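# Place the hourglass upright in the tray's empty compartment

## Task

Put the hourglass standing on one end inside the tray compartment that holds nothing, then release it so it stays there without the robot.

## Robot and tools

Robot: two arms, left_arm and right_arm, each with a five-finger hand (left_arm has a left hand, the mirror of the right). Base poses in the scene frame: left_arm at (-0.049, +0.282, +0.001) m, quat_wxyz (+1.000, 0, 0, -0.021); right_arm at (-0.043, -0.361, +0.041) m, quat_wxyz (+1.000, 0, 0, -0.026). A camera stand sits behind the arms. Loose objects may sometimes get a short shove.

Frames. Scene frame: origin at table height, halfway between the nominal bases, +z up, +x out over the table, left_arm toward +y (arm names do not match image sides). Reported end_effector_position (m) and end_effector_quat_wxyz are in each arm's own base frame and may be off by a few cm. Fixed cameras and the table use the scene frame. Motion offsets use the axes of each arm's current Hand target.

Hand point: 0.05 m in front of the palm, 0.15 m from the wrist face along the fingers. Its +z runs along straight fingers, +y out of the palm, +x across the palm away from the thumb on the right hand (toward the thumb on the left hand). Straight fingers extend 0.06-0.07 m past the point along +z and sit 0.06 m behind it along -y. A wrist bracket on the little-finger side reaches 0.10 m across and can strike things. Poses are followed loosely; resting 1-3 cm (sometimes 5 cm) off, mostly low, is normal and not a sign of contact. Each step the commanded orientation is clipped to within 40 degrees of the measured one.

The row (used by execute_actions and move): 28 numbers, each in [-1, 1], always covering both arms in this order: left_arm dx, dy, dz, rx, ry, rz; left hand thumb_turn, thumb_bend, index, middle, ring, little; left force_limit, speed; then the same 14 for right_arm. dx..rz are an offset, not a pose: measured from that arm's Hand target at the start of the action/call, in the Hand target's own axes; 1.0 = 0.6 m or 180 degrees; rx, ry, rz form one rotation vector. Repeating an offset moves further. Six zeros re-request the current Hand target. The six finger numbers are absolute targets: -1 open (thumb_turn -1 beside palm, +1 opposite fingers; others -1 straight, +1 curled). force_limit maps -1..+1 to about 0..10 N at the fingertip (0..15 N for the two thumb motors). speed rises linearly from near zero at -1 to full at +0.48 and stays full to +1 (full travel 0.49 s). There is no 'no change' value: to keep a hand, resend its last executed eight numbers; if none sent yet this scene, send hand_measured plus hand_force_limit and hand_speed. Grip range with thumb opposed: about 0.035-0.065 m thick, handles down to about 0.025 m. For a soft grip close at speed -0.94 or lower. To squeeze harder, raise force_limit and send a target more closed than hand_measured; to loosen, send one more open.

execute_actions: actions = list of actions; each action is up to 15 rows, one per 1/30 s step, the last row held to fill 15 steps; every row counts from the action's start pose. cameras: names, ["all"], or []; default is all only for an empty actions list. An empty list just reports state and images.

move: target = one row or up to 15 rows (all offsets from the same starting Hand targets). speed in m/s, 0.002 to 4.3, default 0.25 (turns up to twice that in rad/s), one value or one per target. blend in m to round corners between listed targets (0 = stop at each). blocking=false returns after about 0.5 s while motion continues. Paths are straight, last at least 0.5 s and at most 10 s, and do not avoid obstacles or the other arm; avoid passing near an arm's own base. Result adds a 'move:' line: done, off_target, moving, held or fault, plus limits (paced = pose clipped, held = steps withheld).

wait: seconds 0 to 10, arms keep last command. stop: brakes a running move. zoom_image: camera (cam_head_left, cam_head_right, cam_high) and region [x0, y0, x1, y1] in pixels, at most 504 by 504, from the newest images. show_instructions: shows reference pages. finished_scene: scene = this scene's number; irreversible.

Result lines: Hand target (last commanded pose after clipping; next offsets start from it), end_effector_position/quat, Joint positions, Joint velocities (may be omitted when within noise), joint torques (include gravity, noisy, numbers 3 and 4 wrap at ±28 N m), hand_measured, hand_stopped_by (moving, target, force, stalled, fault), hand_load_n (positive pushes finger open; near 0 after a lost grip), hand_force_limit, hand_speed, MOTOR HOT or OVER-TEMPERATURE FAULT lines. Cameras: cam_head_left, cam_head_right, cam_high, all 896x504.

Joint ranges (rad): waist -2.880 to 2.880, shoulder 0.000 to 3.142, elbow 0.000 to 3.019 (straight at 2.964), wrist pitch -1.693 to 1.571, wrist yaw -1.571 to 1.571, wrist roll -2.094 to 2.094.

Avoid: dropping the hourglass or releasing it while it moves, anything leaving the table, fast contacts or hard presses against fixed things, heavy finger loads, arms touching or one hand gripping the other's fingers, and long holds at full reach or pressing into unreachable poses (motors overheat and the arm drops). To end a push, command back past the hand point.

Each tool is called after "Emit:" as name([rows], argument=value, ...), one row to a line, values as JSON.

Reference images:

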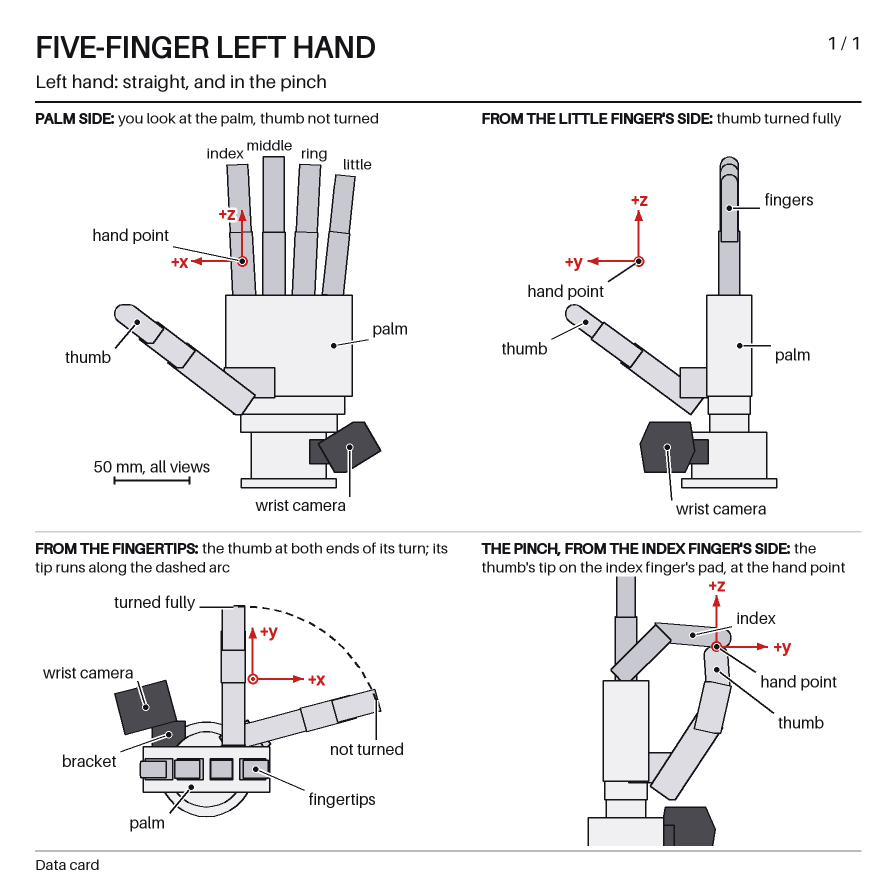

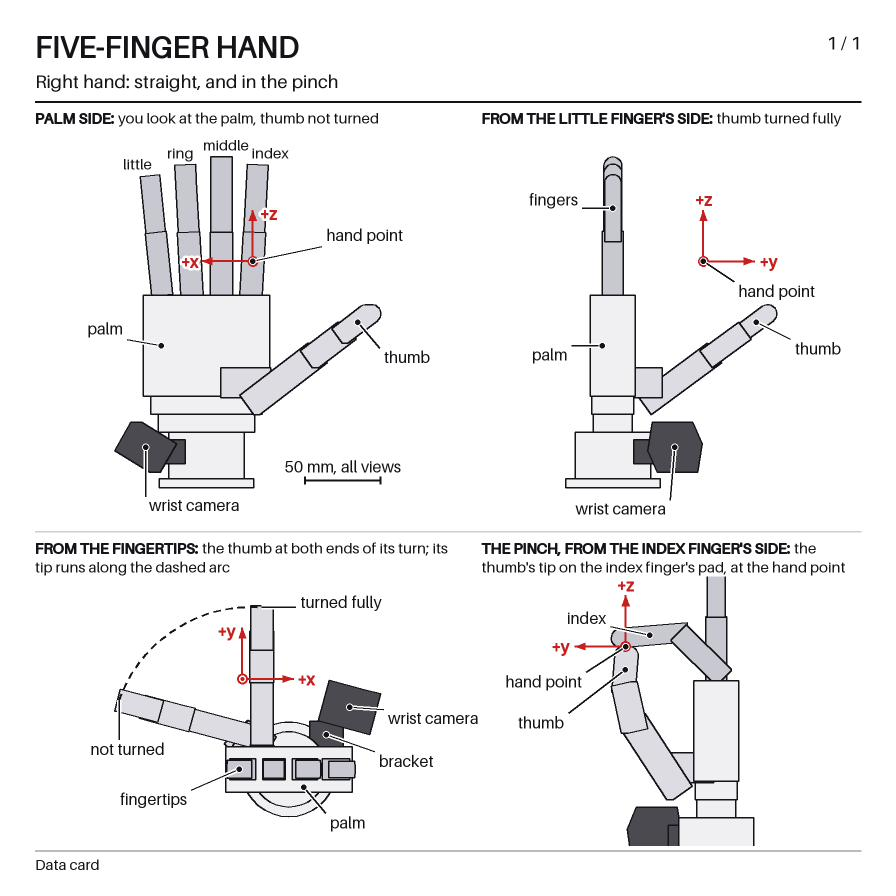

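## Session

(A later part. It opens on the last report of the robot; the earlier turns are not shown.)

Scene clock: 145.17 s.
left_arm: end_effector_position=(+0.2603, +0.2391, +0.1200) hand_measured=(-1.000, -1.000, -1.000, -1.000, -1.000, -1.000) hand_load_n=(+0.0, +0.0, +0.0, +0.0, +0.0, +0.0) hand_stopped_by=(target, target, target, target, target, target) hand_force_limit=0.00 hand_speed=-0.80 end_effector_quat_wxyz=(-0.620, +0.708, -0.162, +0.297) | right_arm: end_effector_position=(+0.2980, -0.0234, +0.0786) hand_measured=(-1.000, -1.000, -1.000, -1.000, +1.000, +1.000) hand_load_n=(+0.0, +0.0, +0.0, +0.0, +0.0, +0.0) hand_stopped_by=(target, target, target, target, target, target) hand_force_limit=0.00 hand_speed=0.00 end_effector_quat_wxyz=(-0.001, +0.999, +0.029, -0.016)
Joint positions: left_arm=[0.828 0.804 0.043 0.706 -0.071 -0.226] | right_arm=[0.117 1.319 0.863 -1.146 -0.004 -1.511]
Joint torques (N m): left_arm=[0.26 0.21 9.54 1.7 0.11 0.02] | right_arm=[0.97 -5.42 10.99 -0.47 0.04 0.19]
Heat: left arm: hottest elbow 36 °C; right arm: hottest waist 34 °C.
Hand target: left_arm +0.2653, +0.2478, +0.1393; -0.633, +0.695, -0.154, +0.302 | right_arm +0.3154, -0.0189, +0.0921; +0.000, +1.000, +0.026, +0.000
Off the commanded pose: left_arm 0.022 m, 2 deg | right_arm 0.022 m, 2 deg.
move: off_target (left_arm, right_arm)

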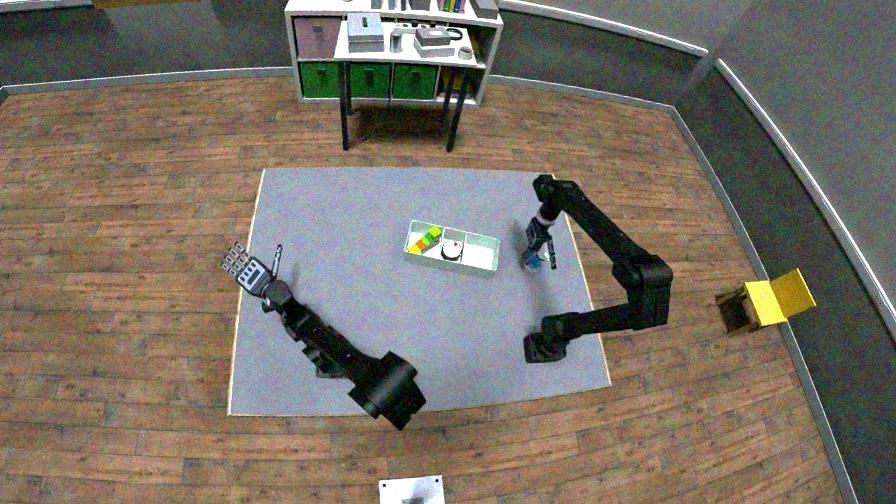

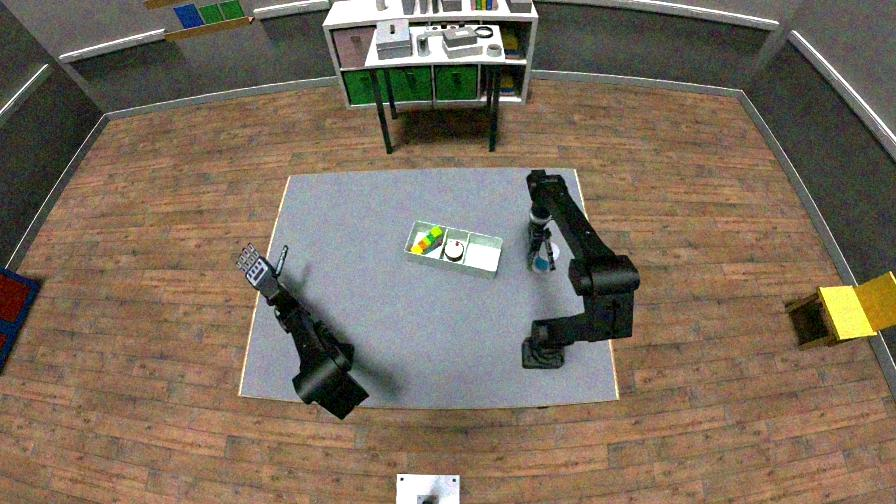

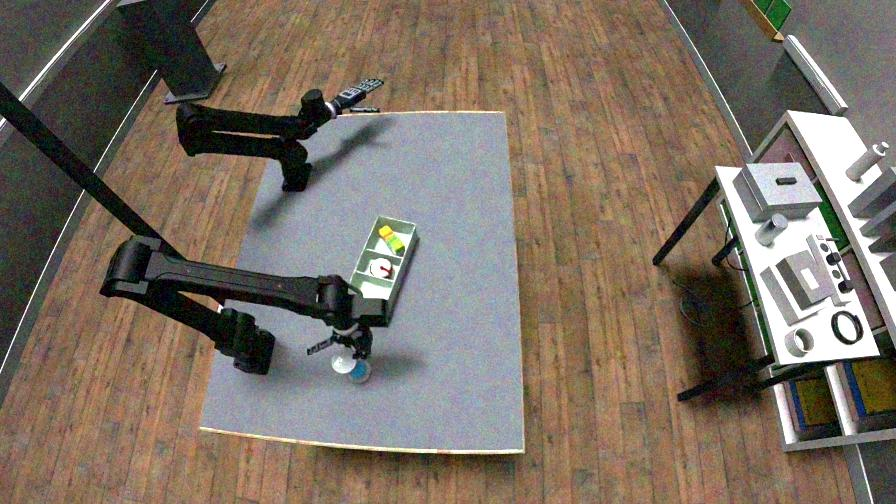

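Emit:
move(target=[0,0,0,0,0,0,-1,-1,-1,-1,-1,-1,0,-0.8,0.0,-0.06,0,0,0,0,-1,-1,-1,-1,1,1,0,0], speed=0.08, cameras=["all"])

Emit:
zoom_image(camera="cam_high", region=[320, 310, 390, 390])

Emit:
zoom_image(camera="cam_head_right", region=[505, 210, 570, 280])

Scene clock: 151.27 s.
left_arm: end_effector_position=(+0.2603, +0.2391, +0.1200) hand_measured=(-1.000, -1.000, -1.000, -1.000, -1.000, -1.000) hand_load_n=(-0.5, +0.0, +0.0, +0.0, +0.0, +0.0) hand_stopped_by=(target, target, target, target, target, target) hand_force_limit=0.00 hand_speed=-0.80 end_effector_quat_wxyz=(-0.620, +0.708, -0.162, +0.297) | right_arm: end_effector_position=(+0.2951, +0.0099, +0.0789) hand_measured=(-1.000, -1.000, -1.000, -1.000, +1.000, +1.000) hand_load_n=(+0.0, +0.0, +0.0, +0.0, +0.0, +0.0) hand_stopped_by=(target, target, target, target, target, target) hand_force_limit=0.00 hand_speed=0.00 end_effector_quat_wxyz=(+0.000, +1.000, +0.026, -0.016)
Joint positions: left_arm=[0.828 0.804 0.043 0.706 -0.071 -0.226] | right_arm=[0.216 1.327 0.87 -1.146 -0.006 -1.407]
Joint torques (N m): left_arm=[0.32 0.15 9.57 1.7 0.11 0.01] | right_arm=[0.21 -5.01 11.29 -0.25 0.12 0.11]
Heat: left arm: hottest elbow 36 °C; right arm: hottest waist 34 °C.
Hand target: left_arm +0.2653, +0.2478, +0.1393; -0.633, +0.695, -0.154, +0.302 | right_arm +0.3135, +0.0171, +0.0921; +0.000, +1.000, +0.026, +0.000
Off the commanded pose: left_arm 0.022 m, 2 deg | right_arm 0.024 m, 2 deg.
move: off_target (left_arm, right_arm)

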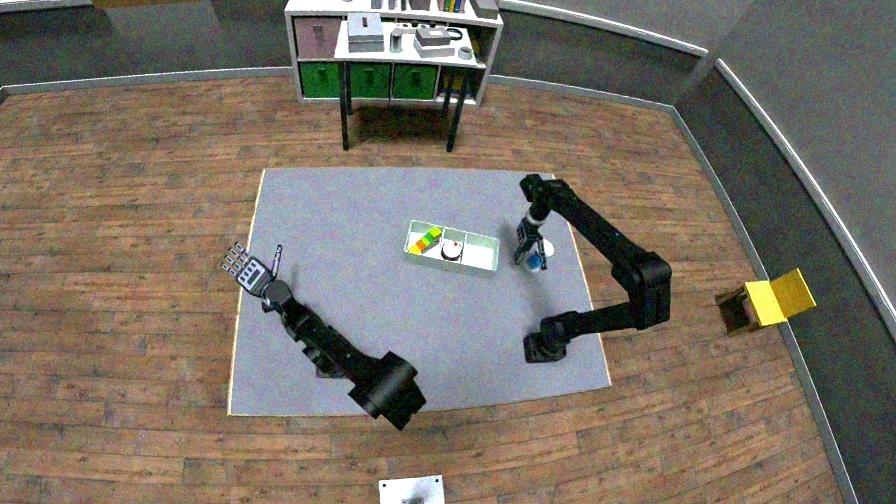

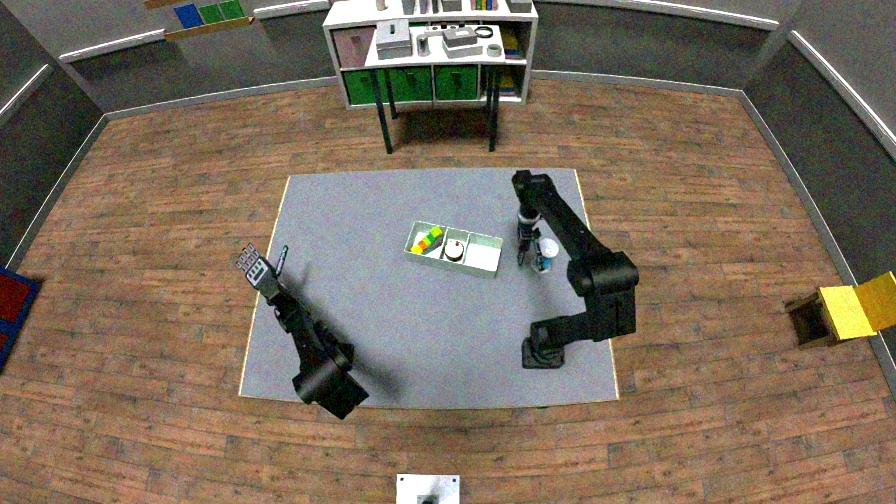

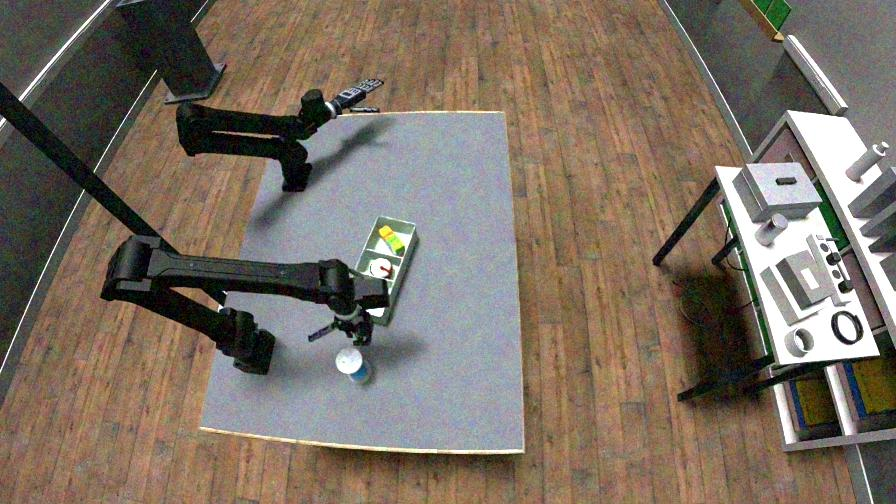

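Scaled by 6.300.

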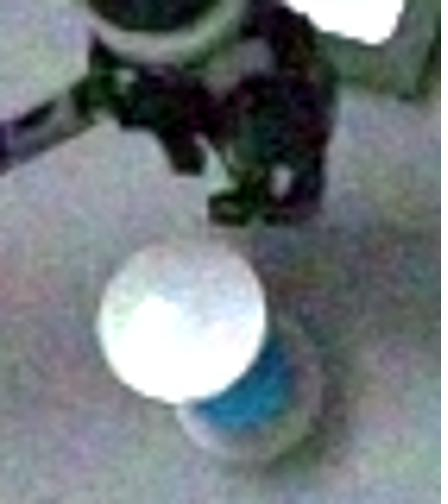

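Scaled by 7.200.

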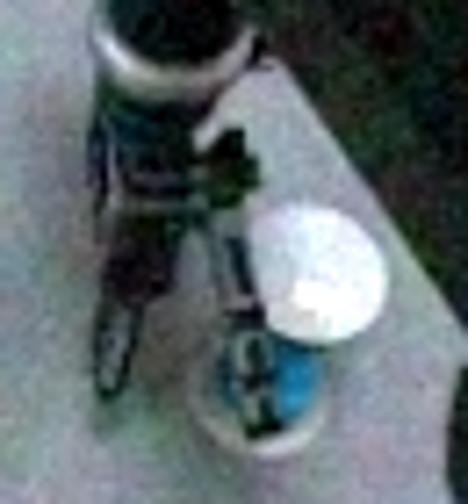

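Emit:
move(target=[0,0,0,0,0,0,-1,-1,-1,-1,-1,-1,0,-0.8,0.02,0.0,0,0,0,0,-1,-1,-1,-1,1,1,0,0], speed=0.08)

Scene clock: 162.60 s.
left_arm: end_effector_position=(+0.2603, +0.2391, +0.1200) hand_measured=(-1.000, -1.000, -1.000, -1.000, -1.000, -1.000) hand_load_n=(-0.5, +0.0, +0.0, +0.0, +0.0, +0.0) hand_stopped_by=(target, target, target, target, target, target) hand_force_limit=0.00 hand_speed=-0.80 end_effector_quat_wxyz=(-0.620, +0.708, -0.162, +0.297) | right_arm: end_effector_position=(+0.3059, +0.0123, +0.0790) hand_measured=(-1.000, -1.000, -1.000, -1.000, +1.000, +1.000) hand_load_n=(+0.0, +0.0, +0.0, +0.0, +0.0, +0.0) hand_stopped_by=(target, target, target, target, target, target) hand_force_limit=0.00 hand_speed=0.00 end_effector_quat_wxyz=(+0.000, +1.000, +0.026, -0.017)
Joint positions: left_arm=[0.828 0.804 0.043 0.706 -0.071 -0.226] | right_arm=[0.216 1.358 0.899 -1.146 -0.006 -1.407]
Joint torques (N m): left_arm=[0.26 0.21 9.55 1.72 0.11 0.02] | right_arm=[-0.21 -5.77 11.14 -0.34 0.11 0.05]
Heat: left arm: hottest elbow 36 °C; right arm: hottest elbow 36 °C.
Hand target: left_arm +0.2653, +0.2478, +0.1393; -0.633, +0.695, -0.154, +0.302 | right_arm +0.3255, +0.0177, +0.0921; +0.000, +1.000, +0.026, +0.000
Off the commanded pose: left_arm 0.022 m, 2 deg | right_arm 0.024 m, 2 deg.
move: off_target (left_arm, right_arm)

Emit:
move(target=[0,0,0,0,0,0,-1,-1,-1,-1,-1,-1,0,-0.8,0.0,0.08,0,0,0,0,-1,-1,-1,-1,1,1,0,0], speed=0.06, cameras=["all"])

Emit:
zoom_image(camera="cam_high", region=[320, 310, 390, 390])

Emit:
zoom_image(camera="cam_head_right", region=[505, 210, 570, 280])

Emit:
zoom_image(camera="cam_head_left", region=[505, 210, 570, 280])

Scene clock: 167.00 s.
left_arm: end_effector_position=(+0.2603, +0.2391, +0.1200) hand_measured=(-1.000, -1.000, -1.000, -1.000, -1.000, -1.000) hand_load_n=(-0.5, +0.0, +0.0, +0.0, +0.0, +0.0) hand_stopped_by=(target, target, target, target, target, target) hand_force_limit=0.00 hand_speed=-0.80 end_effector_quat_wxyz=(-0.620, +0.708, -0.162, +0.297) | right_arm: end_effector_position=(+0.3121, -0.0277, +0.0789) hand_measured=(-1.000, -1.000, -1.000, -1.000, +1.000, +1.000) hand_load_n=(+0.0, +0.0, +0.0, +0.0, +0.0, +0.5) hand_stopped_by=(target, target, target, target, target, target) hand_force_limit=0.00 hand_speed=0.00 end_effector_quat_wxyz=(-0.001, +1.000, +0.024, -0.017)
Joint positions: left_arm=[0.828 0.804 0.043 0.706 -0.071 -0.226] | right_arm=[0.098 1.358 0.899 -1.146 -0.004 -1.521]
Joint torques (N m): left_arm=[0.26 0.21 9.55 1.74 0.11 0.02] | right_arm=[-1.85 -6.83 10.41 -0.34 0.1 -0.04]
Heat: left arm: hottest elbow 36 °C; right arm: hottest elbow 36 °C.
Hand target: left_arm +0.2653, +0.2478, +0.1393; -0.633, +0.695, -0.154, +0.302 | right_arm +0.3280, -0.0303, +0.0921; +0.000, +1.000, +0.026, +0.000
Off the commanded pose: left_arm 0.022 m, 2 deg | right_arm 0.021 m, 2 deg.
move: off_target (left_arm, right_arm)

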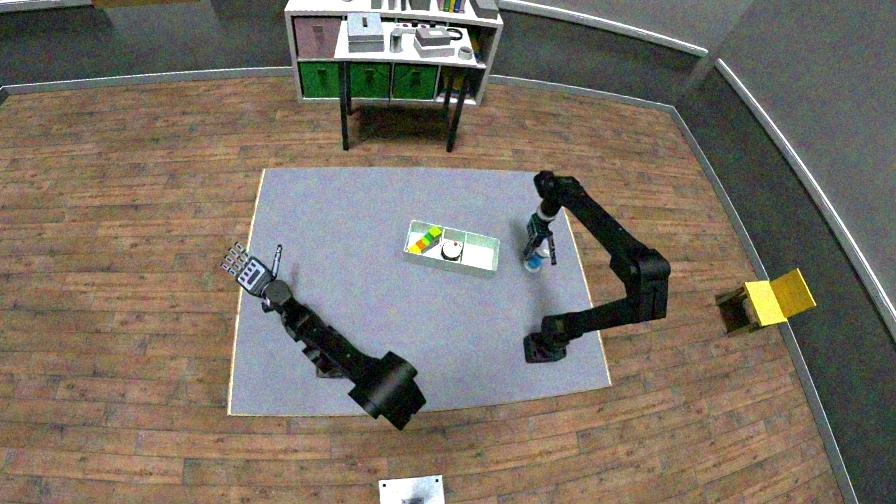

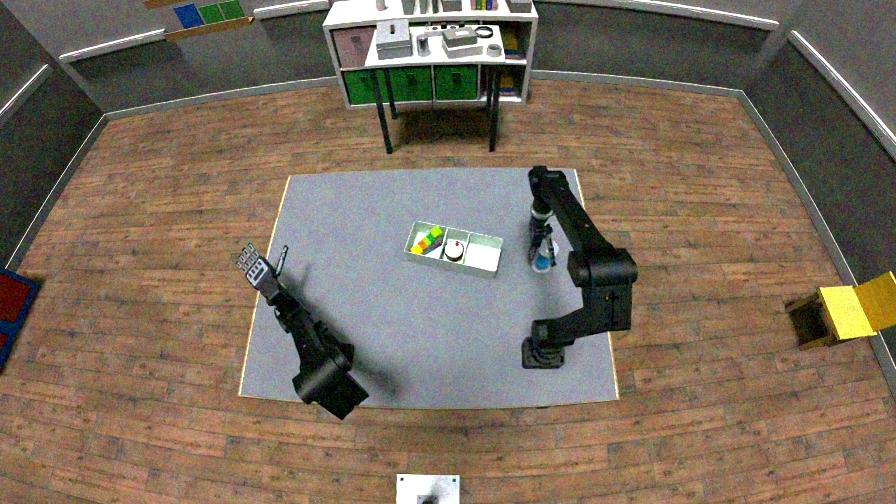

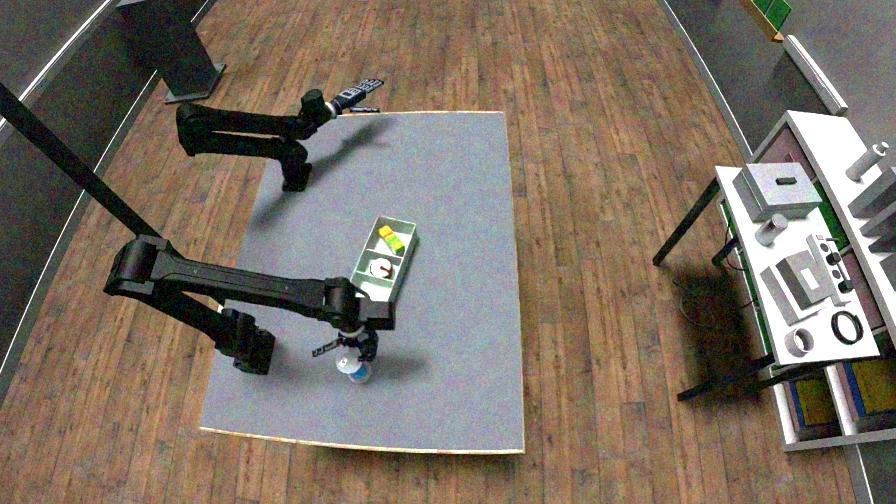

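Scaled by 6.300.

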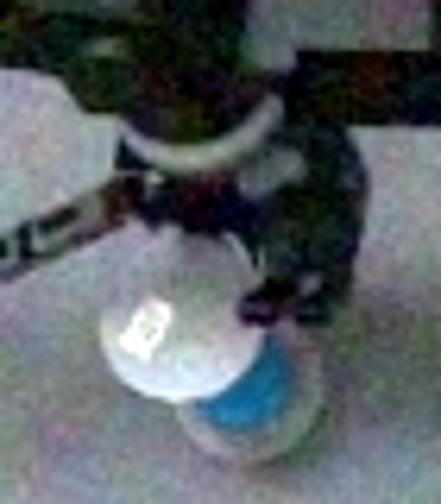

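Scaled by 7.200.

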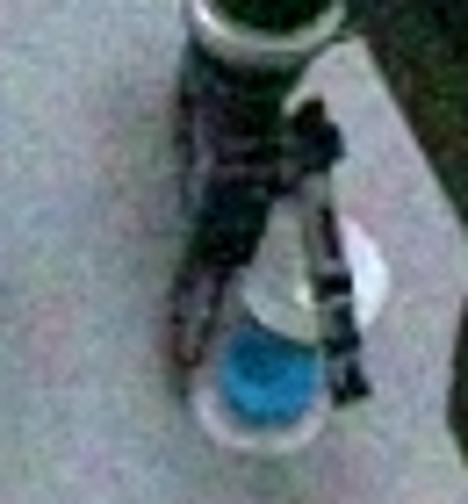

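Scaled by 7.200.

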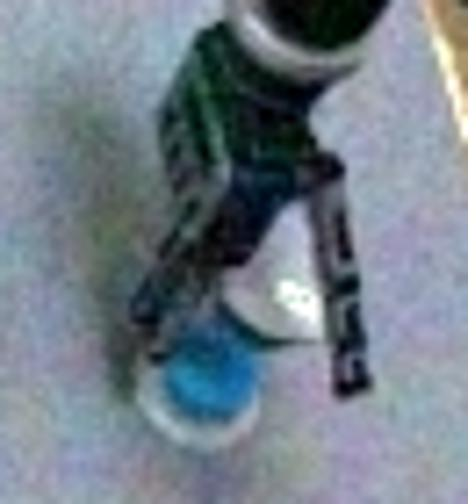

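Emit:
move(target=[0,0,0,0,0,0,-1,-1,-1,-1,-1,-1,0,-0.8,-0.02,0.0,0,0,0,0,-1,-1,-1,-1,1,1,0,0], speed=0.06, cameras=["all"])

Emit:
zoom_image(camera="cam_high", region=[320, 310, 390, 390])

Emit:
zoom_image(camera="cam_head_right", region=[505, 210, 570, 280])

Scene clock: 172.13 s.
left_arm: end_effector_position=(+0.2603, +0.2391, +0.1200) hand_measured=(-1.000, -1.000, -1.000, -1.000, -1.000, -1.000) hand_load_n=(-0.5, +0.0, +0.0, +0.0, +0.0, +0.0) hand_stopped_by=(target, target, target, target, target, target) hand_force_limit=0.00 hand_speed=-0.80 end_effector_quat_wxyz=(-0.620, +0.708, -0.162, +0.297) | right_arm: end_effector_position=(+0.3123, -0.0277, +0.0852) hand_measured=(-1.000, -1.000, -1.000, -1.000, +1.000, +1.000) hand_load_n=(+0.0, +0.0, +0.0, +0.0, +0.0, +0.0) hand_stopped_by=(target, target, target, target, target, target) hand_force_limit=0.00 hand_speed=0.00 end_effector_quat_wxyz=(-0.002, +1.000, +0.024, -0.008)
Joint positions: left_arm=[0.828 0.804 0.043 0.706 -0.071 -0.226] | right_arm=[0.098 1.336 0.899 -1.149 -0.004 -1.521]
Joint torques (N m): left_arm=[0.26 0.21 9.55 1.72 0.11 0.02] | right_arm=[-1.61 -6.12 8.21 -0.21 0.05 -0.02]
Heat: left arm: hottest elbow 36 °C; right arm: hottest elbow 36 °C.
Hand target: left_arm +0.2653, +0.2478, +0.1393; -0.633, +0.695, -0.154, +0.302 | right_arm +0.3160, -0.0309, +0.0921; +0.000, +1.000, +0.026, +0.000
Off the commanded pose: left_arm 0.022 m, 2 deg | right_arm 0.008 m, 1 deg.
move: off_target (left_arm)

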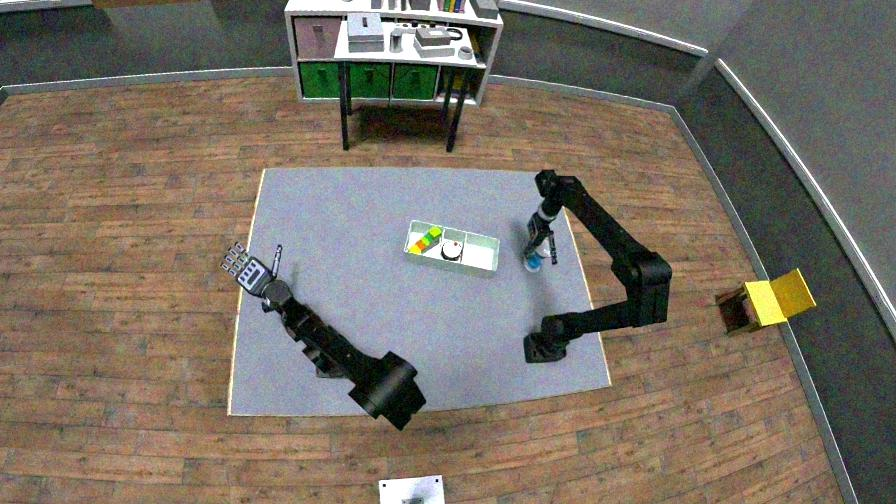

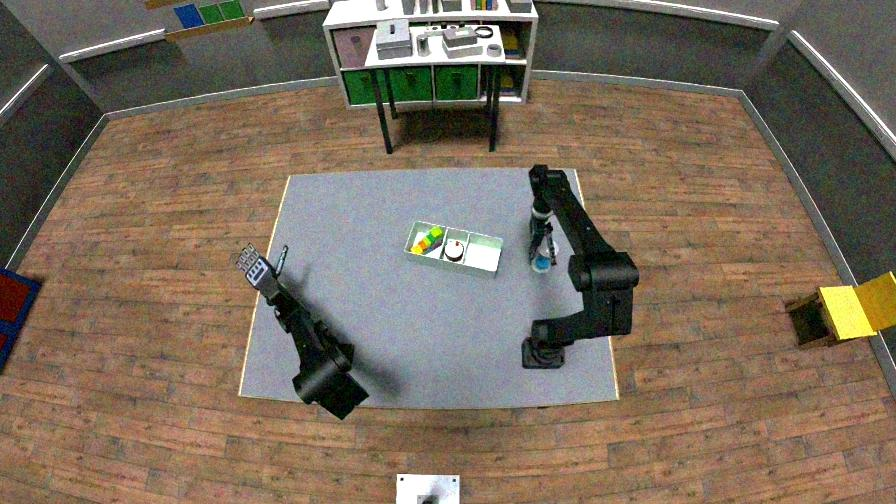

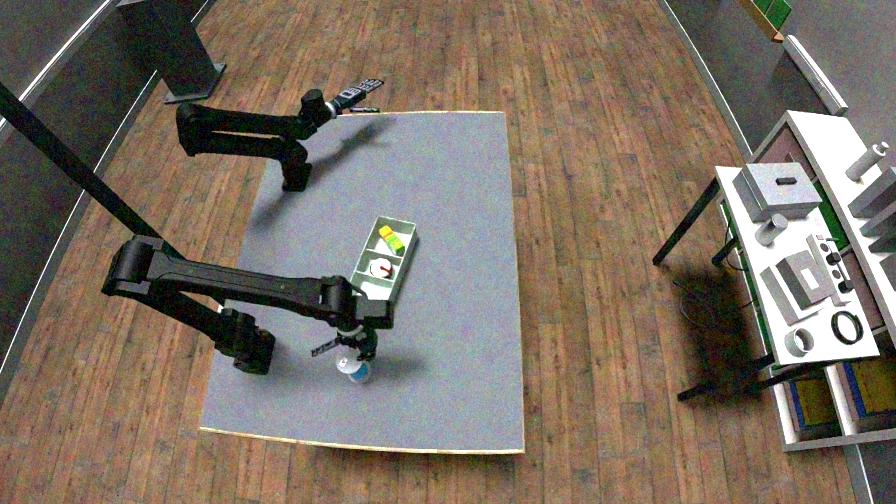

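Scaled by 6.300.

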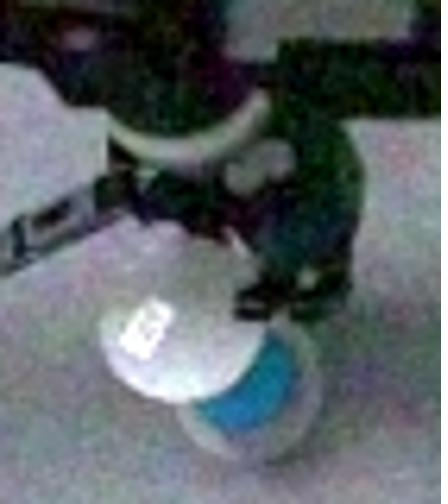

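Scaled by 7.200.

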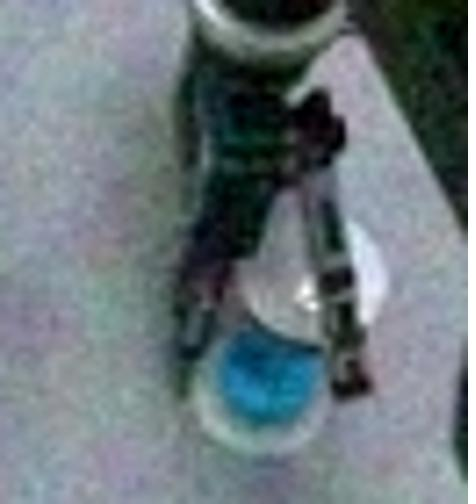

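Emit:
move(target=[0,0,0,0,0,0,-1,-1,-1,-1,-1,-1,0,-0.8,-0.025,0.0,0,0,0,0,-1,-1,-1,-1,1,1,0,0], speed=0.06)

Scene clock: 174.97 s.
left_arm: end_effector_position=(+0.2603, +0.2391, +0.1200) hand_measured=(-1.000, -1.000, -1.000, -1.000, -1.000, -1.000) hand_load_n=(-0.5, +0.0, +0.0, +0.0, +0.0, +0.0) hand_stopped_by=(target, target, target, target, target, target) hand_force_limit=0.00 hand_speed=-0.80 end_effector_quat_wxyz=(-0.620, +0.708, -0.162, +0.297) | right_arm: end_effector_position=(+0.3036, -0.0286, +0.0894) hand_measured=(-1.000, -1.000, -1.000, -1.000, +1.000, +1.000) hand_load_n=(+0.0, +0.0, +0.0, +0.0, +0.0, +0.0) hand_stopped_by=(target, target, target, target, target, target) hand_force_limit=0.00 hand_speed=0.00 end_effector_quat_wxyz=(-0.002, +1.000, +0.024, -0.002)
Joint positions: left_arm=[0.828 0.804 0.043 0.706 -0.071 -0.226] | right_arm=[0.098 1.298 0.878 -1.154 -0.004 -1.521]
Joint torques (N m): left_arm=[0.26 0.21 9.54 1.7 0.11 0.02] | right_arm=[-1.03 -6.3 7.02 -0.23 0.04 -0.04]
Heat: left arm: hottest elbow 36 °C; right arm: hottest elbow 36 °C.
Hand target: left_arm +0.2653, +0.2478, +0.1393; -0.633, +0.695, -0.154, +0.302 | right_arm +0.3010, -0.0317, +0.0921; +0.000, +1.000, +0.026, +0.000
Off the commanded pose: left_arm 0.022 m, 2 deg | right_arm 0.005 m, 0 deg.
move: off_target (left_arm)

Emit:
move([
  [0,0,0,0,0,0,-1,-1,-1,-1,-1,-1,0,-0.8,0,0.0,0.025,0,0,0,-1,-1,-1,-1,1,1,0,-0.3],
  [0,0,0,0,0,0,-1,-1,-1,-1,-1,-1,0,-0.8,0,0.0,0.025,0,0,0,1,-1,-1,-1,1,1,0,-0.3],
], speed=0.06, cameras=["all"])

Emit:
zoom_image(camera="cam_high", region=[320, 310, 390, 390])

Emit:
zoom_image(camera="cam_head_right", region=[505, 210, 570, 280])

Emit:
zoom_image(camera="cam_head_left", region=[505, 210, 570, 280])

Scene clock: 181.67 s.
left_arm: end_effector_position=(+0.2603, +0.2391, +0.1200) hand_measured=(-1.000, -1.000, -1.000, -1.000, -1.000, -1.000) hand_load_n=(-0.5, +0.0, +0.0, +0.0, +0.0, +0.0) hand_stopped_by=(target, target, target, target, target, target) hand_force_limit=0.00 hand_speed=-0.80 end_effector_quat_wxyz=(-0.620, +0.708, -0.162, +0.297) | right_arm: end_effector_position=(+0.2994, -0.0292, +0.0805) hand_measured=(+1.000, -1.000, -1.000, -1.000, +1.000, +1.000) hand_load_n=(+0.0, +0.0, +0.0, +0.0, +0.0, +0.0) hand_stopped_by=(target, target, target, target, target, target) hand_force_limit=0.00 hand_speed=-0.30 end_effector_quat_wxyz=(-0.002, +1.000, +0.027, -0.002)
Joint positions: left_arm=[0.828 0.804 0.043 0.706 -0.071 -0.226] | right_arm=[0.098 1.298 0.852 -1.129 -0.004 -1.527]
Joint torques (N m): left_arm=[0.26 0.26 9.54 1.7 0.11 0.02] | right_arm=[-0.97 -5.48 6.99 0.68 0.06 -0.03]
Heat: left arm: hottest elbow 36 °C; right arm: hottest elbow 35 °C.
Hand target: left_arm +0.2653, +0.2478, +0.1393; -0.633, +0.695, -0.154, +0.302 | right_arm +0.3010, -0.0316, +0.0771; +0.000, +1.000, +0.026, +0.000
Off the commanded pose: left_arm 0.022 m, 2 deg | right_arm 0.004 m, 0 deg.
move: off_target (left_arm)

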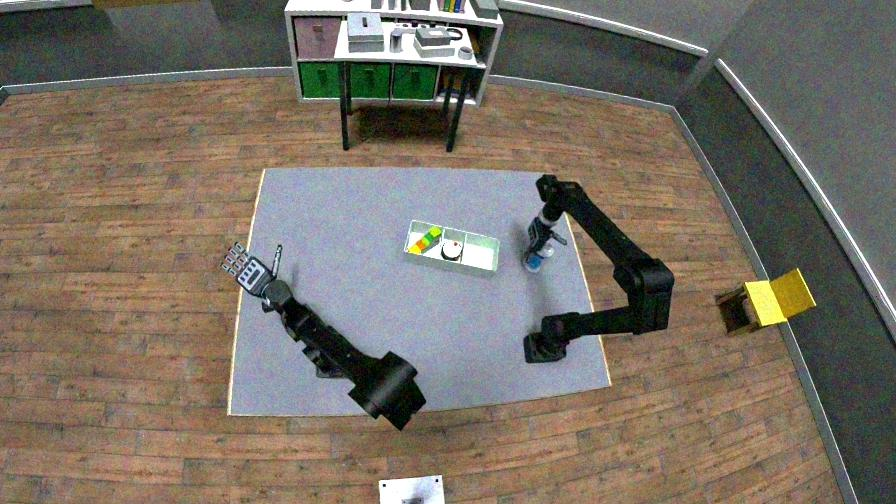

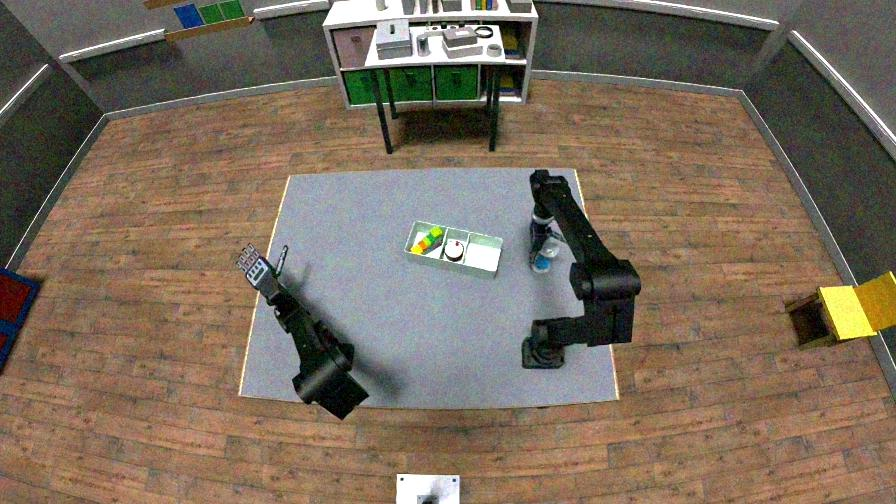

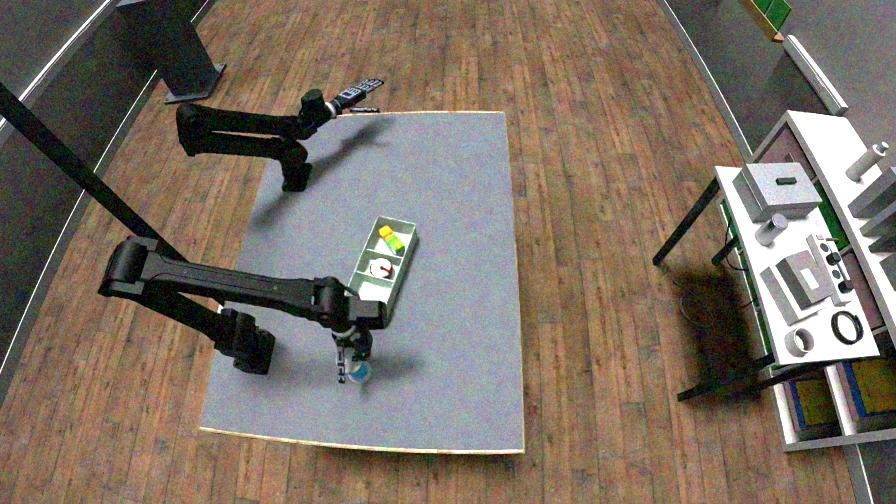

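Scaled by 6.300.

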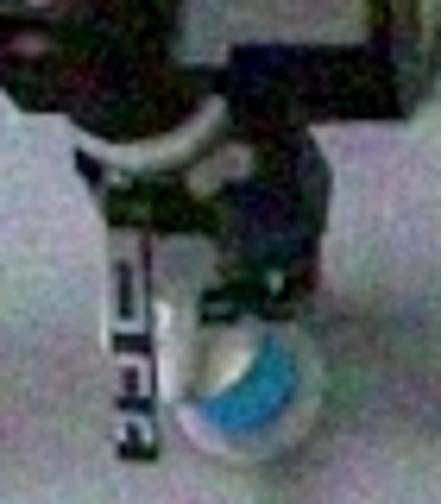

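Scaled by 7.200.

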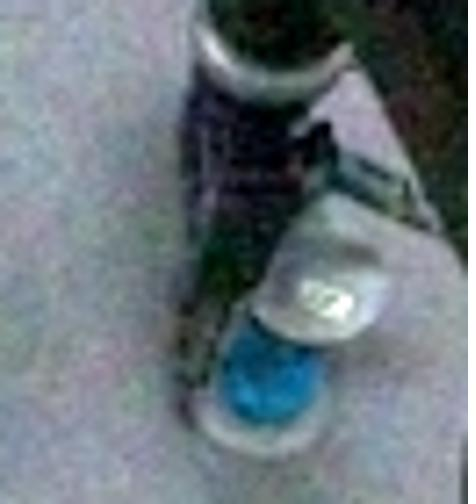

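Scaled by 7.200.

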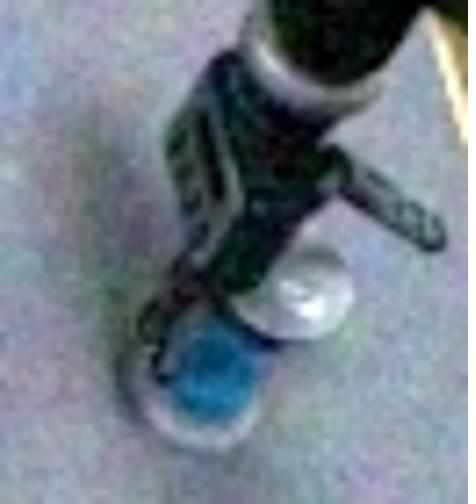

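Emit:
zoom_image(camera="cam_head_right", region=[520, 240, 556, 276])

Emit:
zoom_image(camera="cam_high", region=[334, 330, 378, 390])

Emit:
zoom_image(camera="cam_head_left", region=[512, 240, 548, 276])

Scaled by 14.000.

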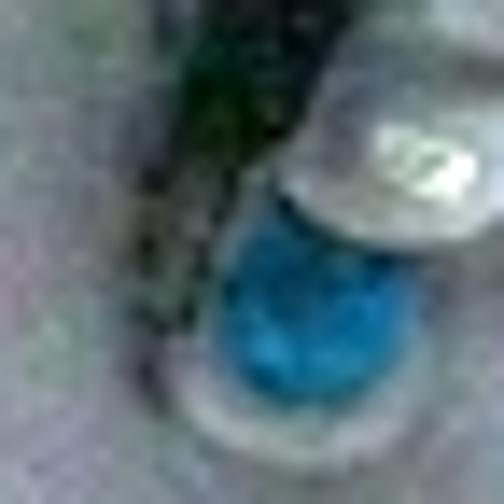

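Scaled by 8.400.

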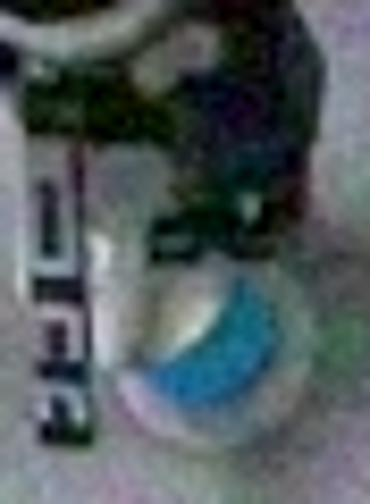

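Scaled by 14.000.

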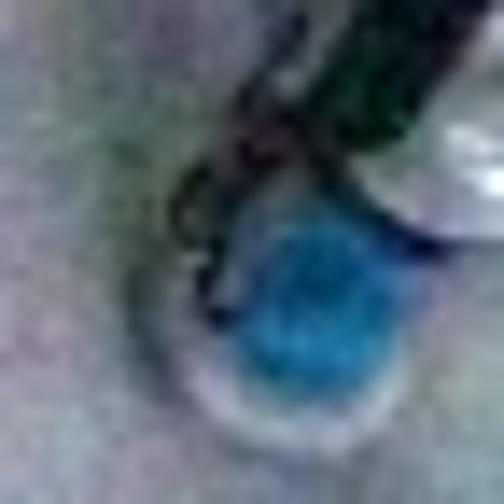

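Emit:
move([
  [0,0,0,0,0,0,-1,-1,-1,-1,-1,-1,0,-0.8,0.013,0.0,0.0,0,0,0,1,-1,-1,-1,1,1,0,-0.3],
  [0,0,0,0,0,0,-1,-1,-1,-1,-1,-1,0,-0.8,0.013,0.0,0.032,0,0,0,1,-1,-1,-1,1,1,0,-0.3],
], speed=0.05, cameras=["all"])

Emit:
zoom_image(camera="cam_head_right", region=[510, 210, 570, 276])

Emit:
zoom_image(camera="cam_high", region=[330, 330, 390, 390])

Emit:
zoom_image(camera="cam_head_left", region=[510, 210, 570, 276])

Scene clock: 207.80 s.
left_arm: end_effector_position=(+0.2603, +0.2391, +0.1200) hand_measured=(-1.000, -1.000, -1.000, -1.000, -1.000, -1.000) hand_load_n=(-0.5, +0.0, +0.0, +0.0, -0.5, +0.0) hand_stopped_by=(target, target, target, target, target, target) hand_force_limit=0.00 hand_speed=-0.80 end_effector_quat_wxyz=(-0.620, +0.708, -0.162, +0.297) | right_arm: end_effector_position=(+0.3147, -0.0263, +0.0754) hand_measured=(+1.000, -1.000, -1.000, -1.000, +1.000, +1.000) hand_load_n=(+0.0, +0.0, +0.0, +0.0, -2.0, +0.0) hand_stopped_by=(target, target, target, target, target, target) hand_force_limit=0.00 hand_speed=-0.30 end_effector_quat_wxyz=(+0.000, +0.999, +0.032, +0.020)
Joint positions: left_arm=[0.828 0.804 0.043 0.706 -0.071 -0.226] | right_arm=[0.107 1.312 0.852 -1.071 0.003 -1.527]
Joint torques (N m): left_arm=[0.21 0.26 9.54 1.7 0.11 0.02] | right_arm=[-1.08 -3.43 6.08 0.65 0.06 -0.02]
Heat: left arm: hottest elbow 36 °C; right arm: hottest elbow 35 °C.
Hand target: left_arm +0.2653, +0.2478, +0.1393; -0.633, +0.695, -0.154, +0.302 | right_arm +0.3088, -0.0312, +0.0579; +0.000, +1.000, +0.026, +0.000
Off the commanded pose: left_arm 0.022 m, 2 deg | right_arm 0.019 m, 2 deg.
move: off_target (left_arm, right_arm)

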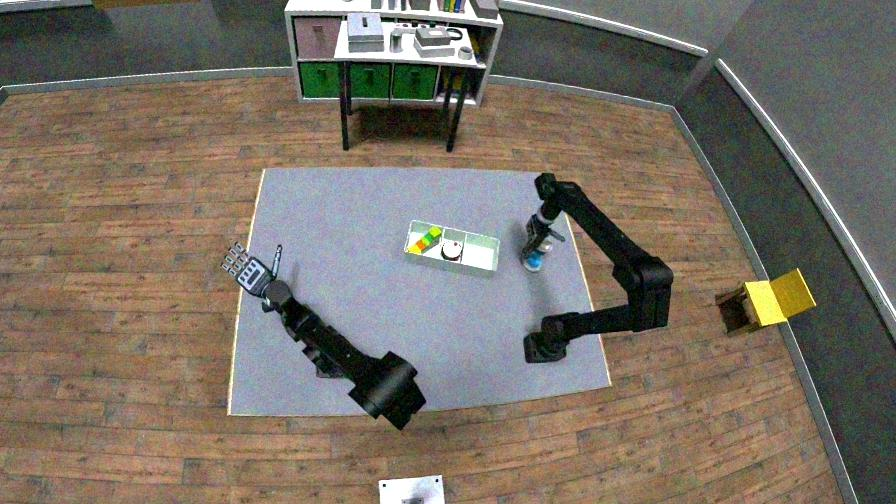

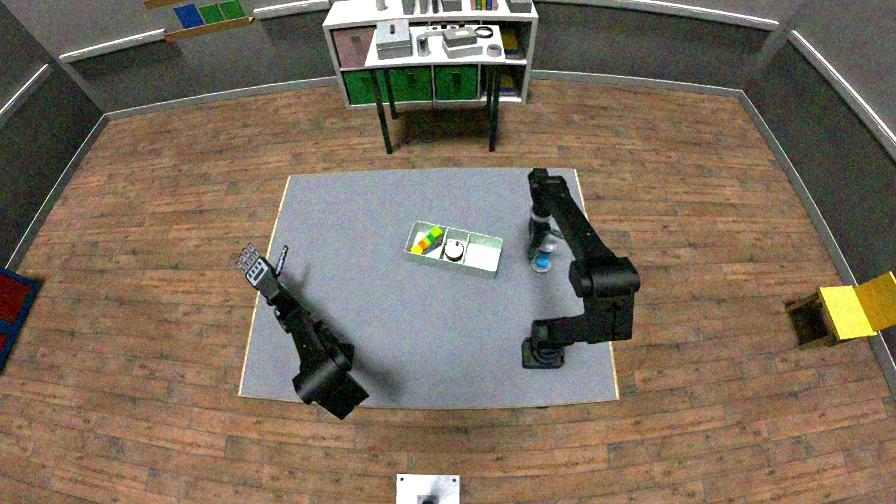

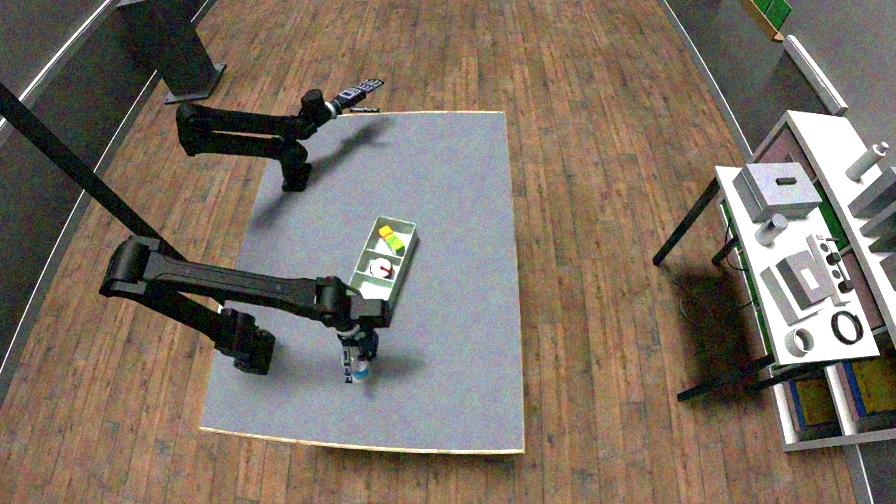

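Scaled by 7.636.

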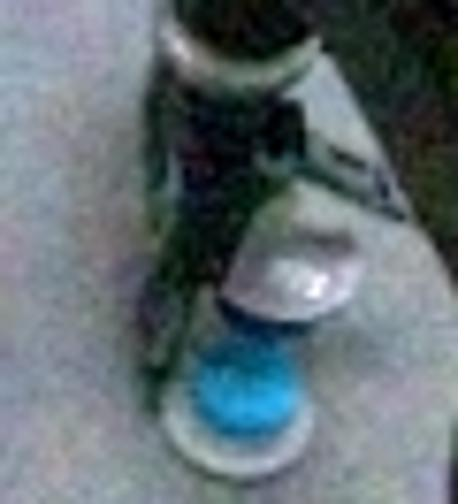

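Scaled by 8.400.

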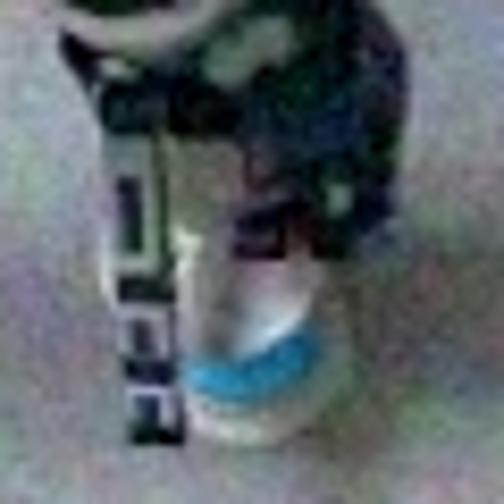

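Scaled by 7.636.

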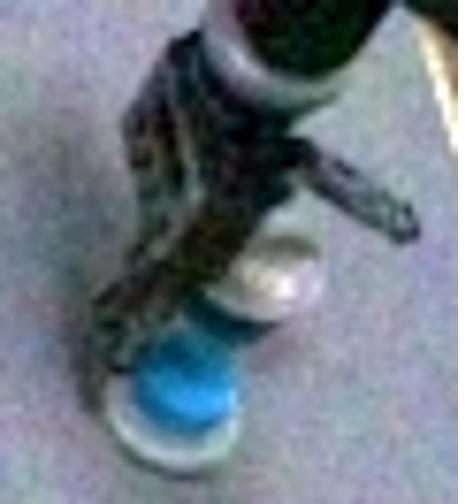

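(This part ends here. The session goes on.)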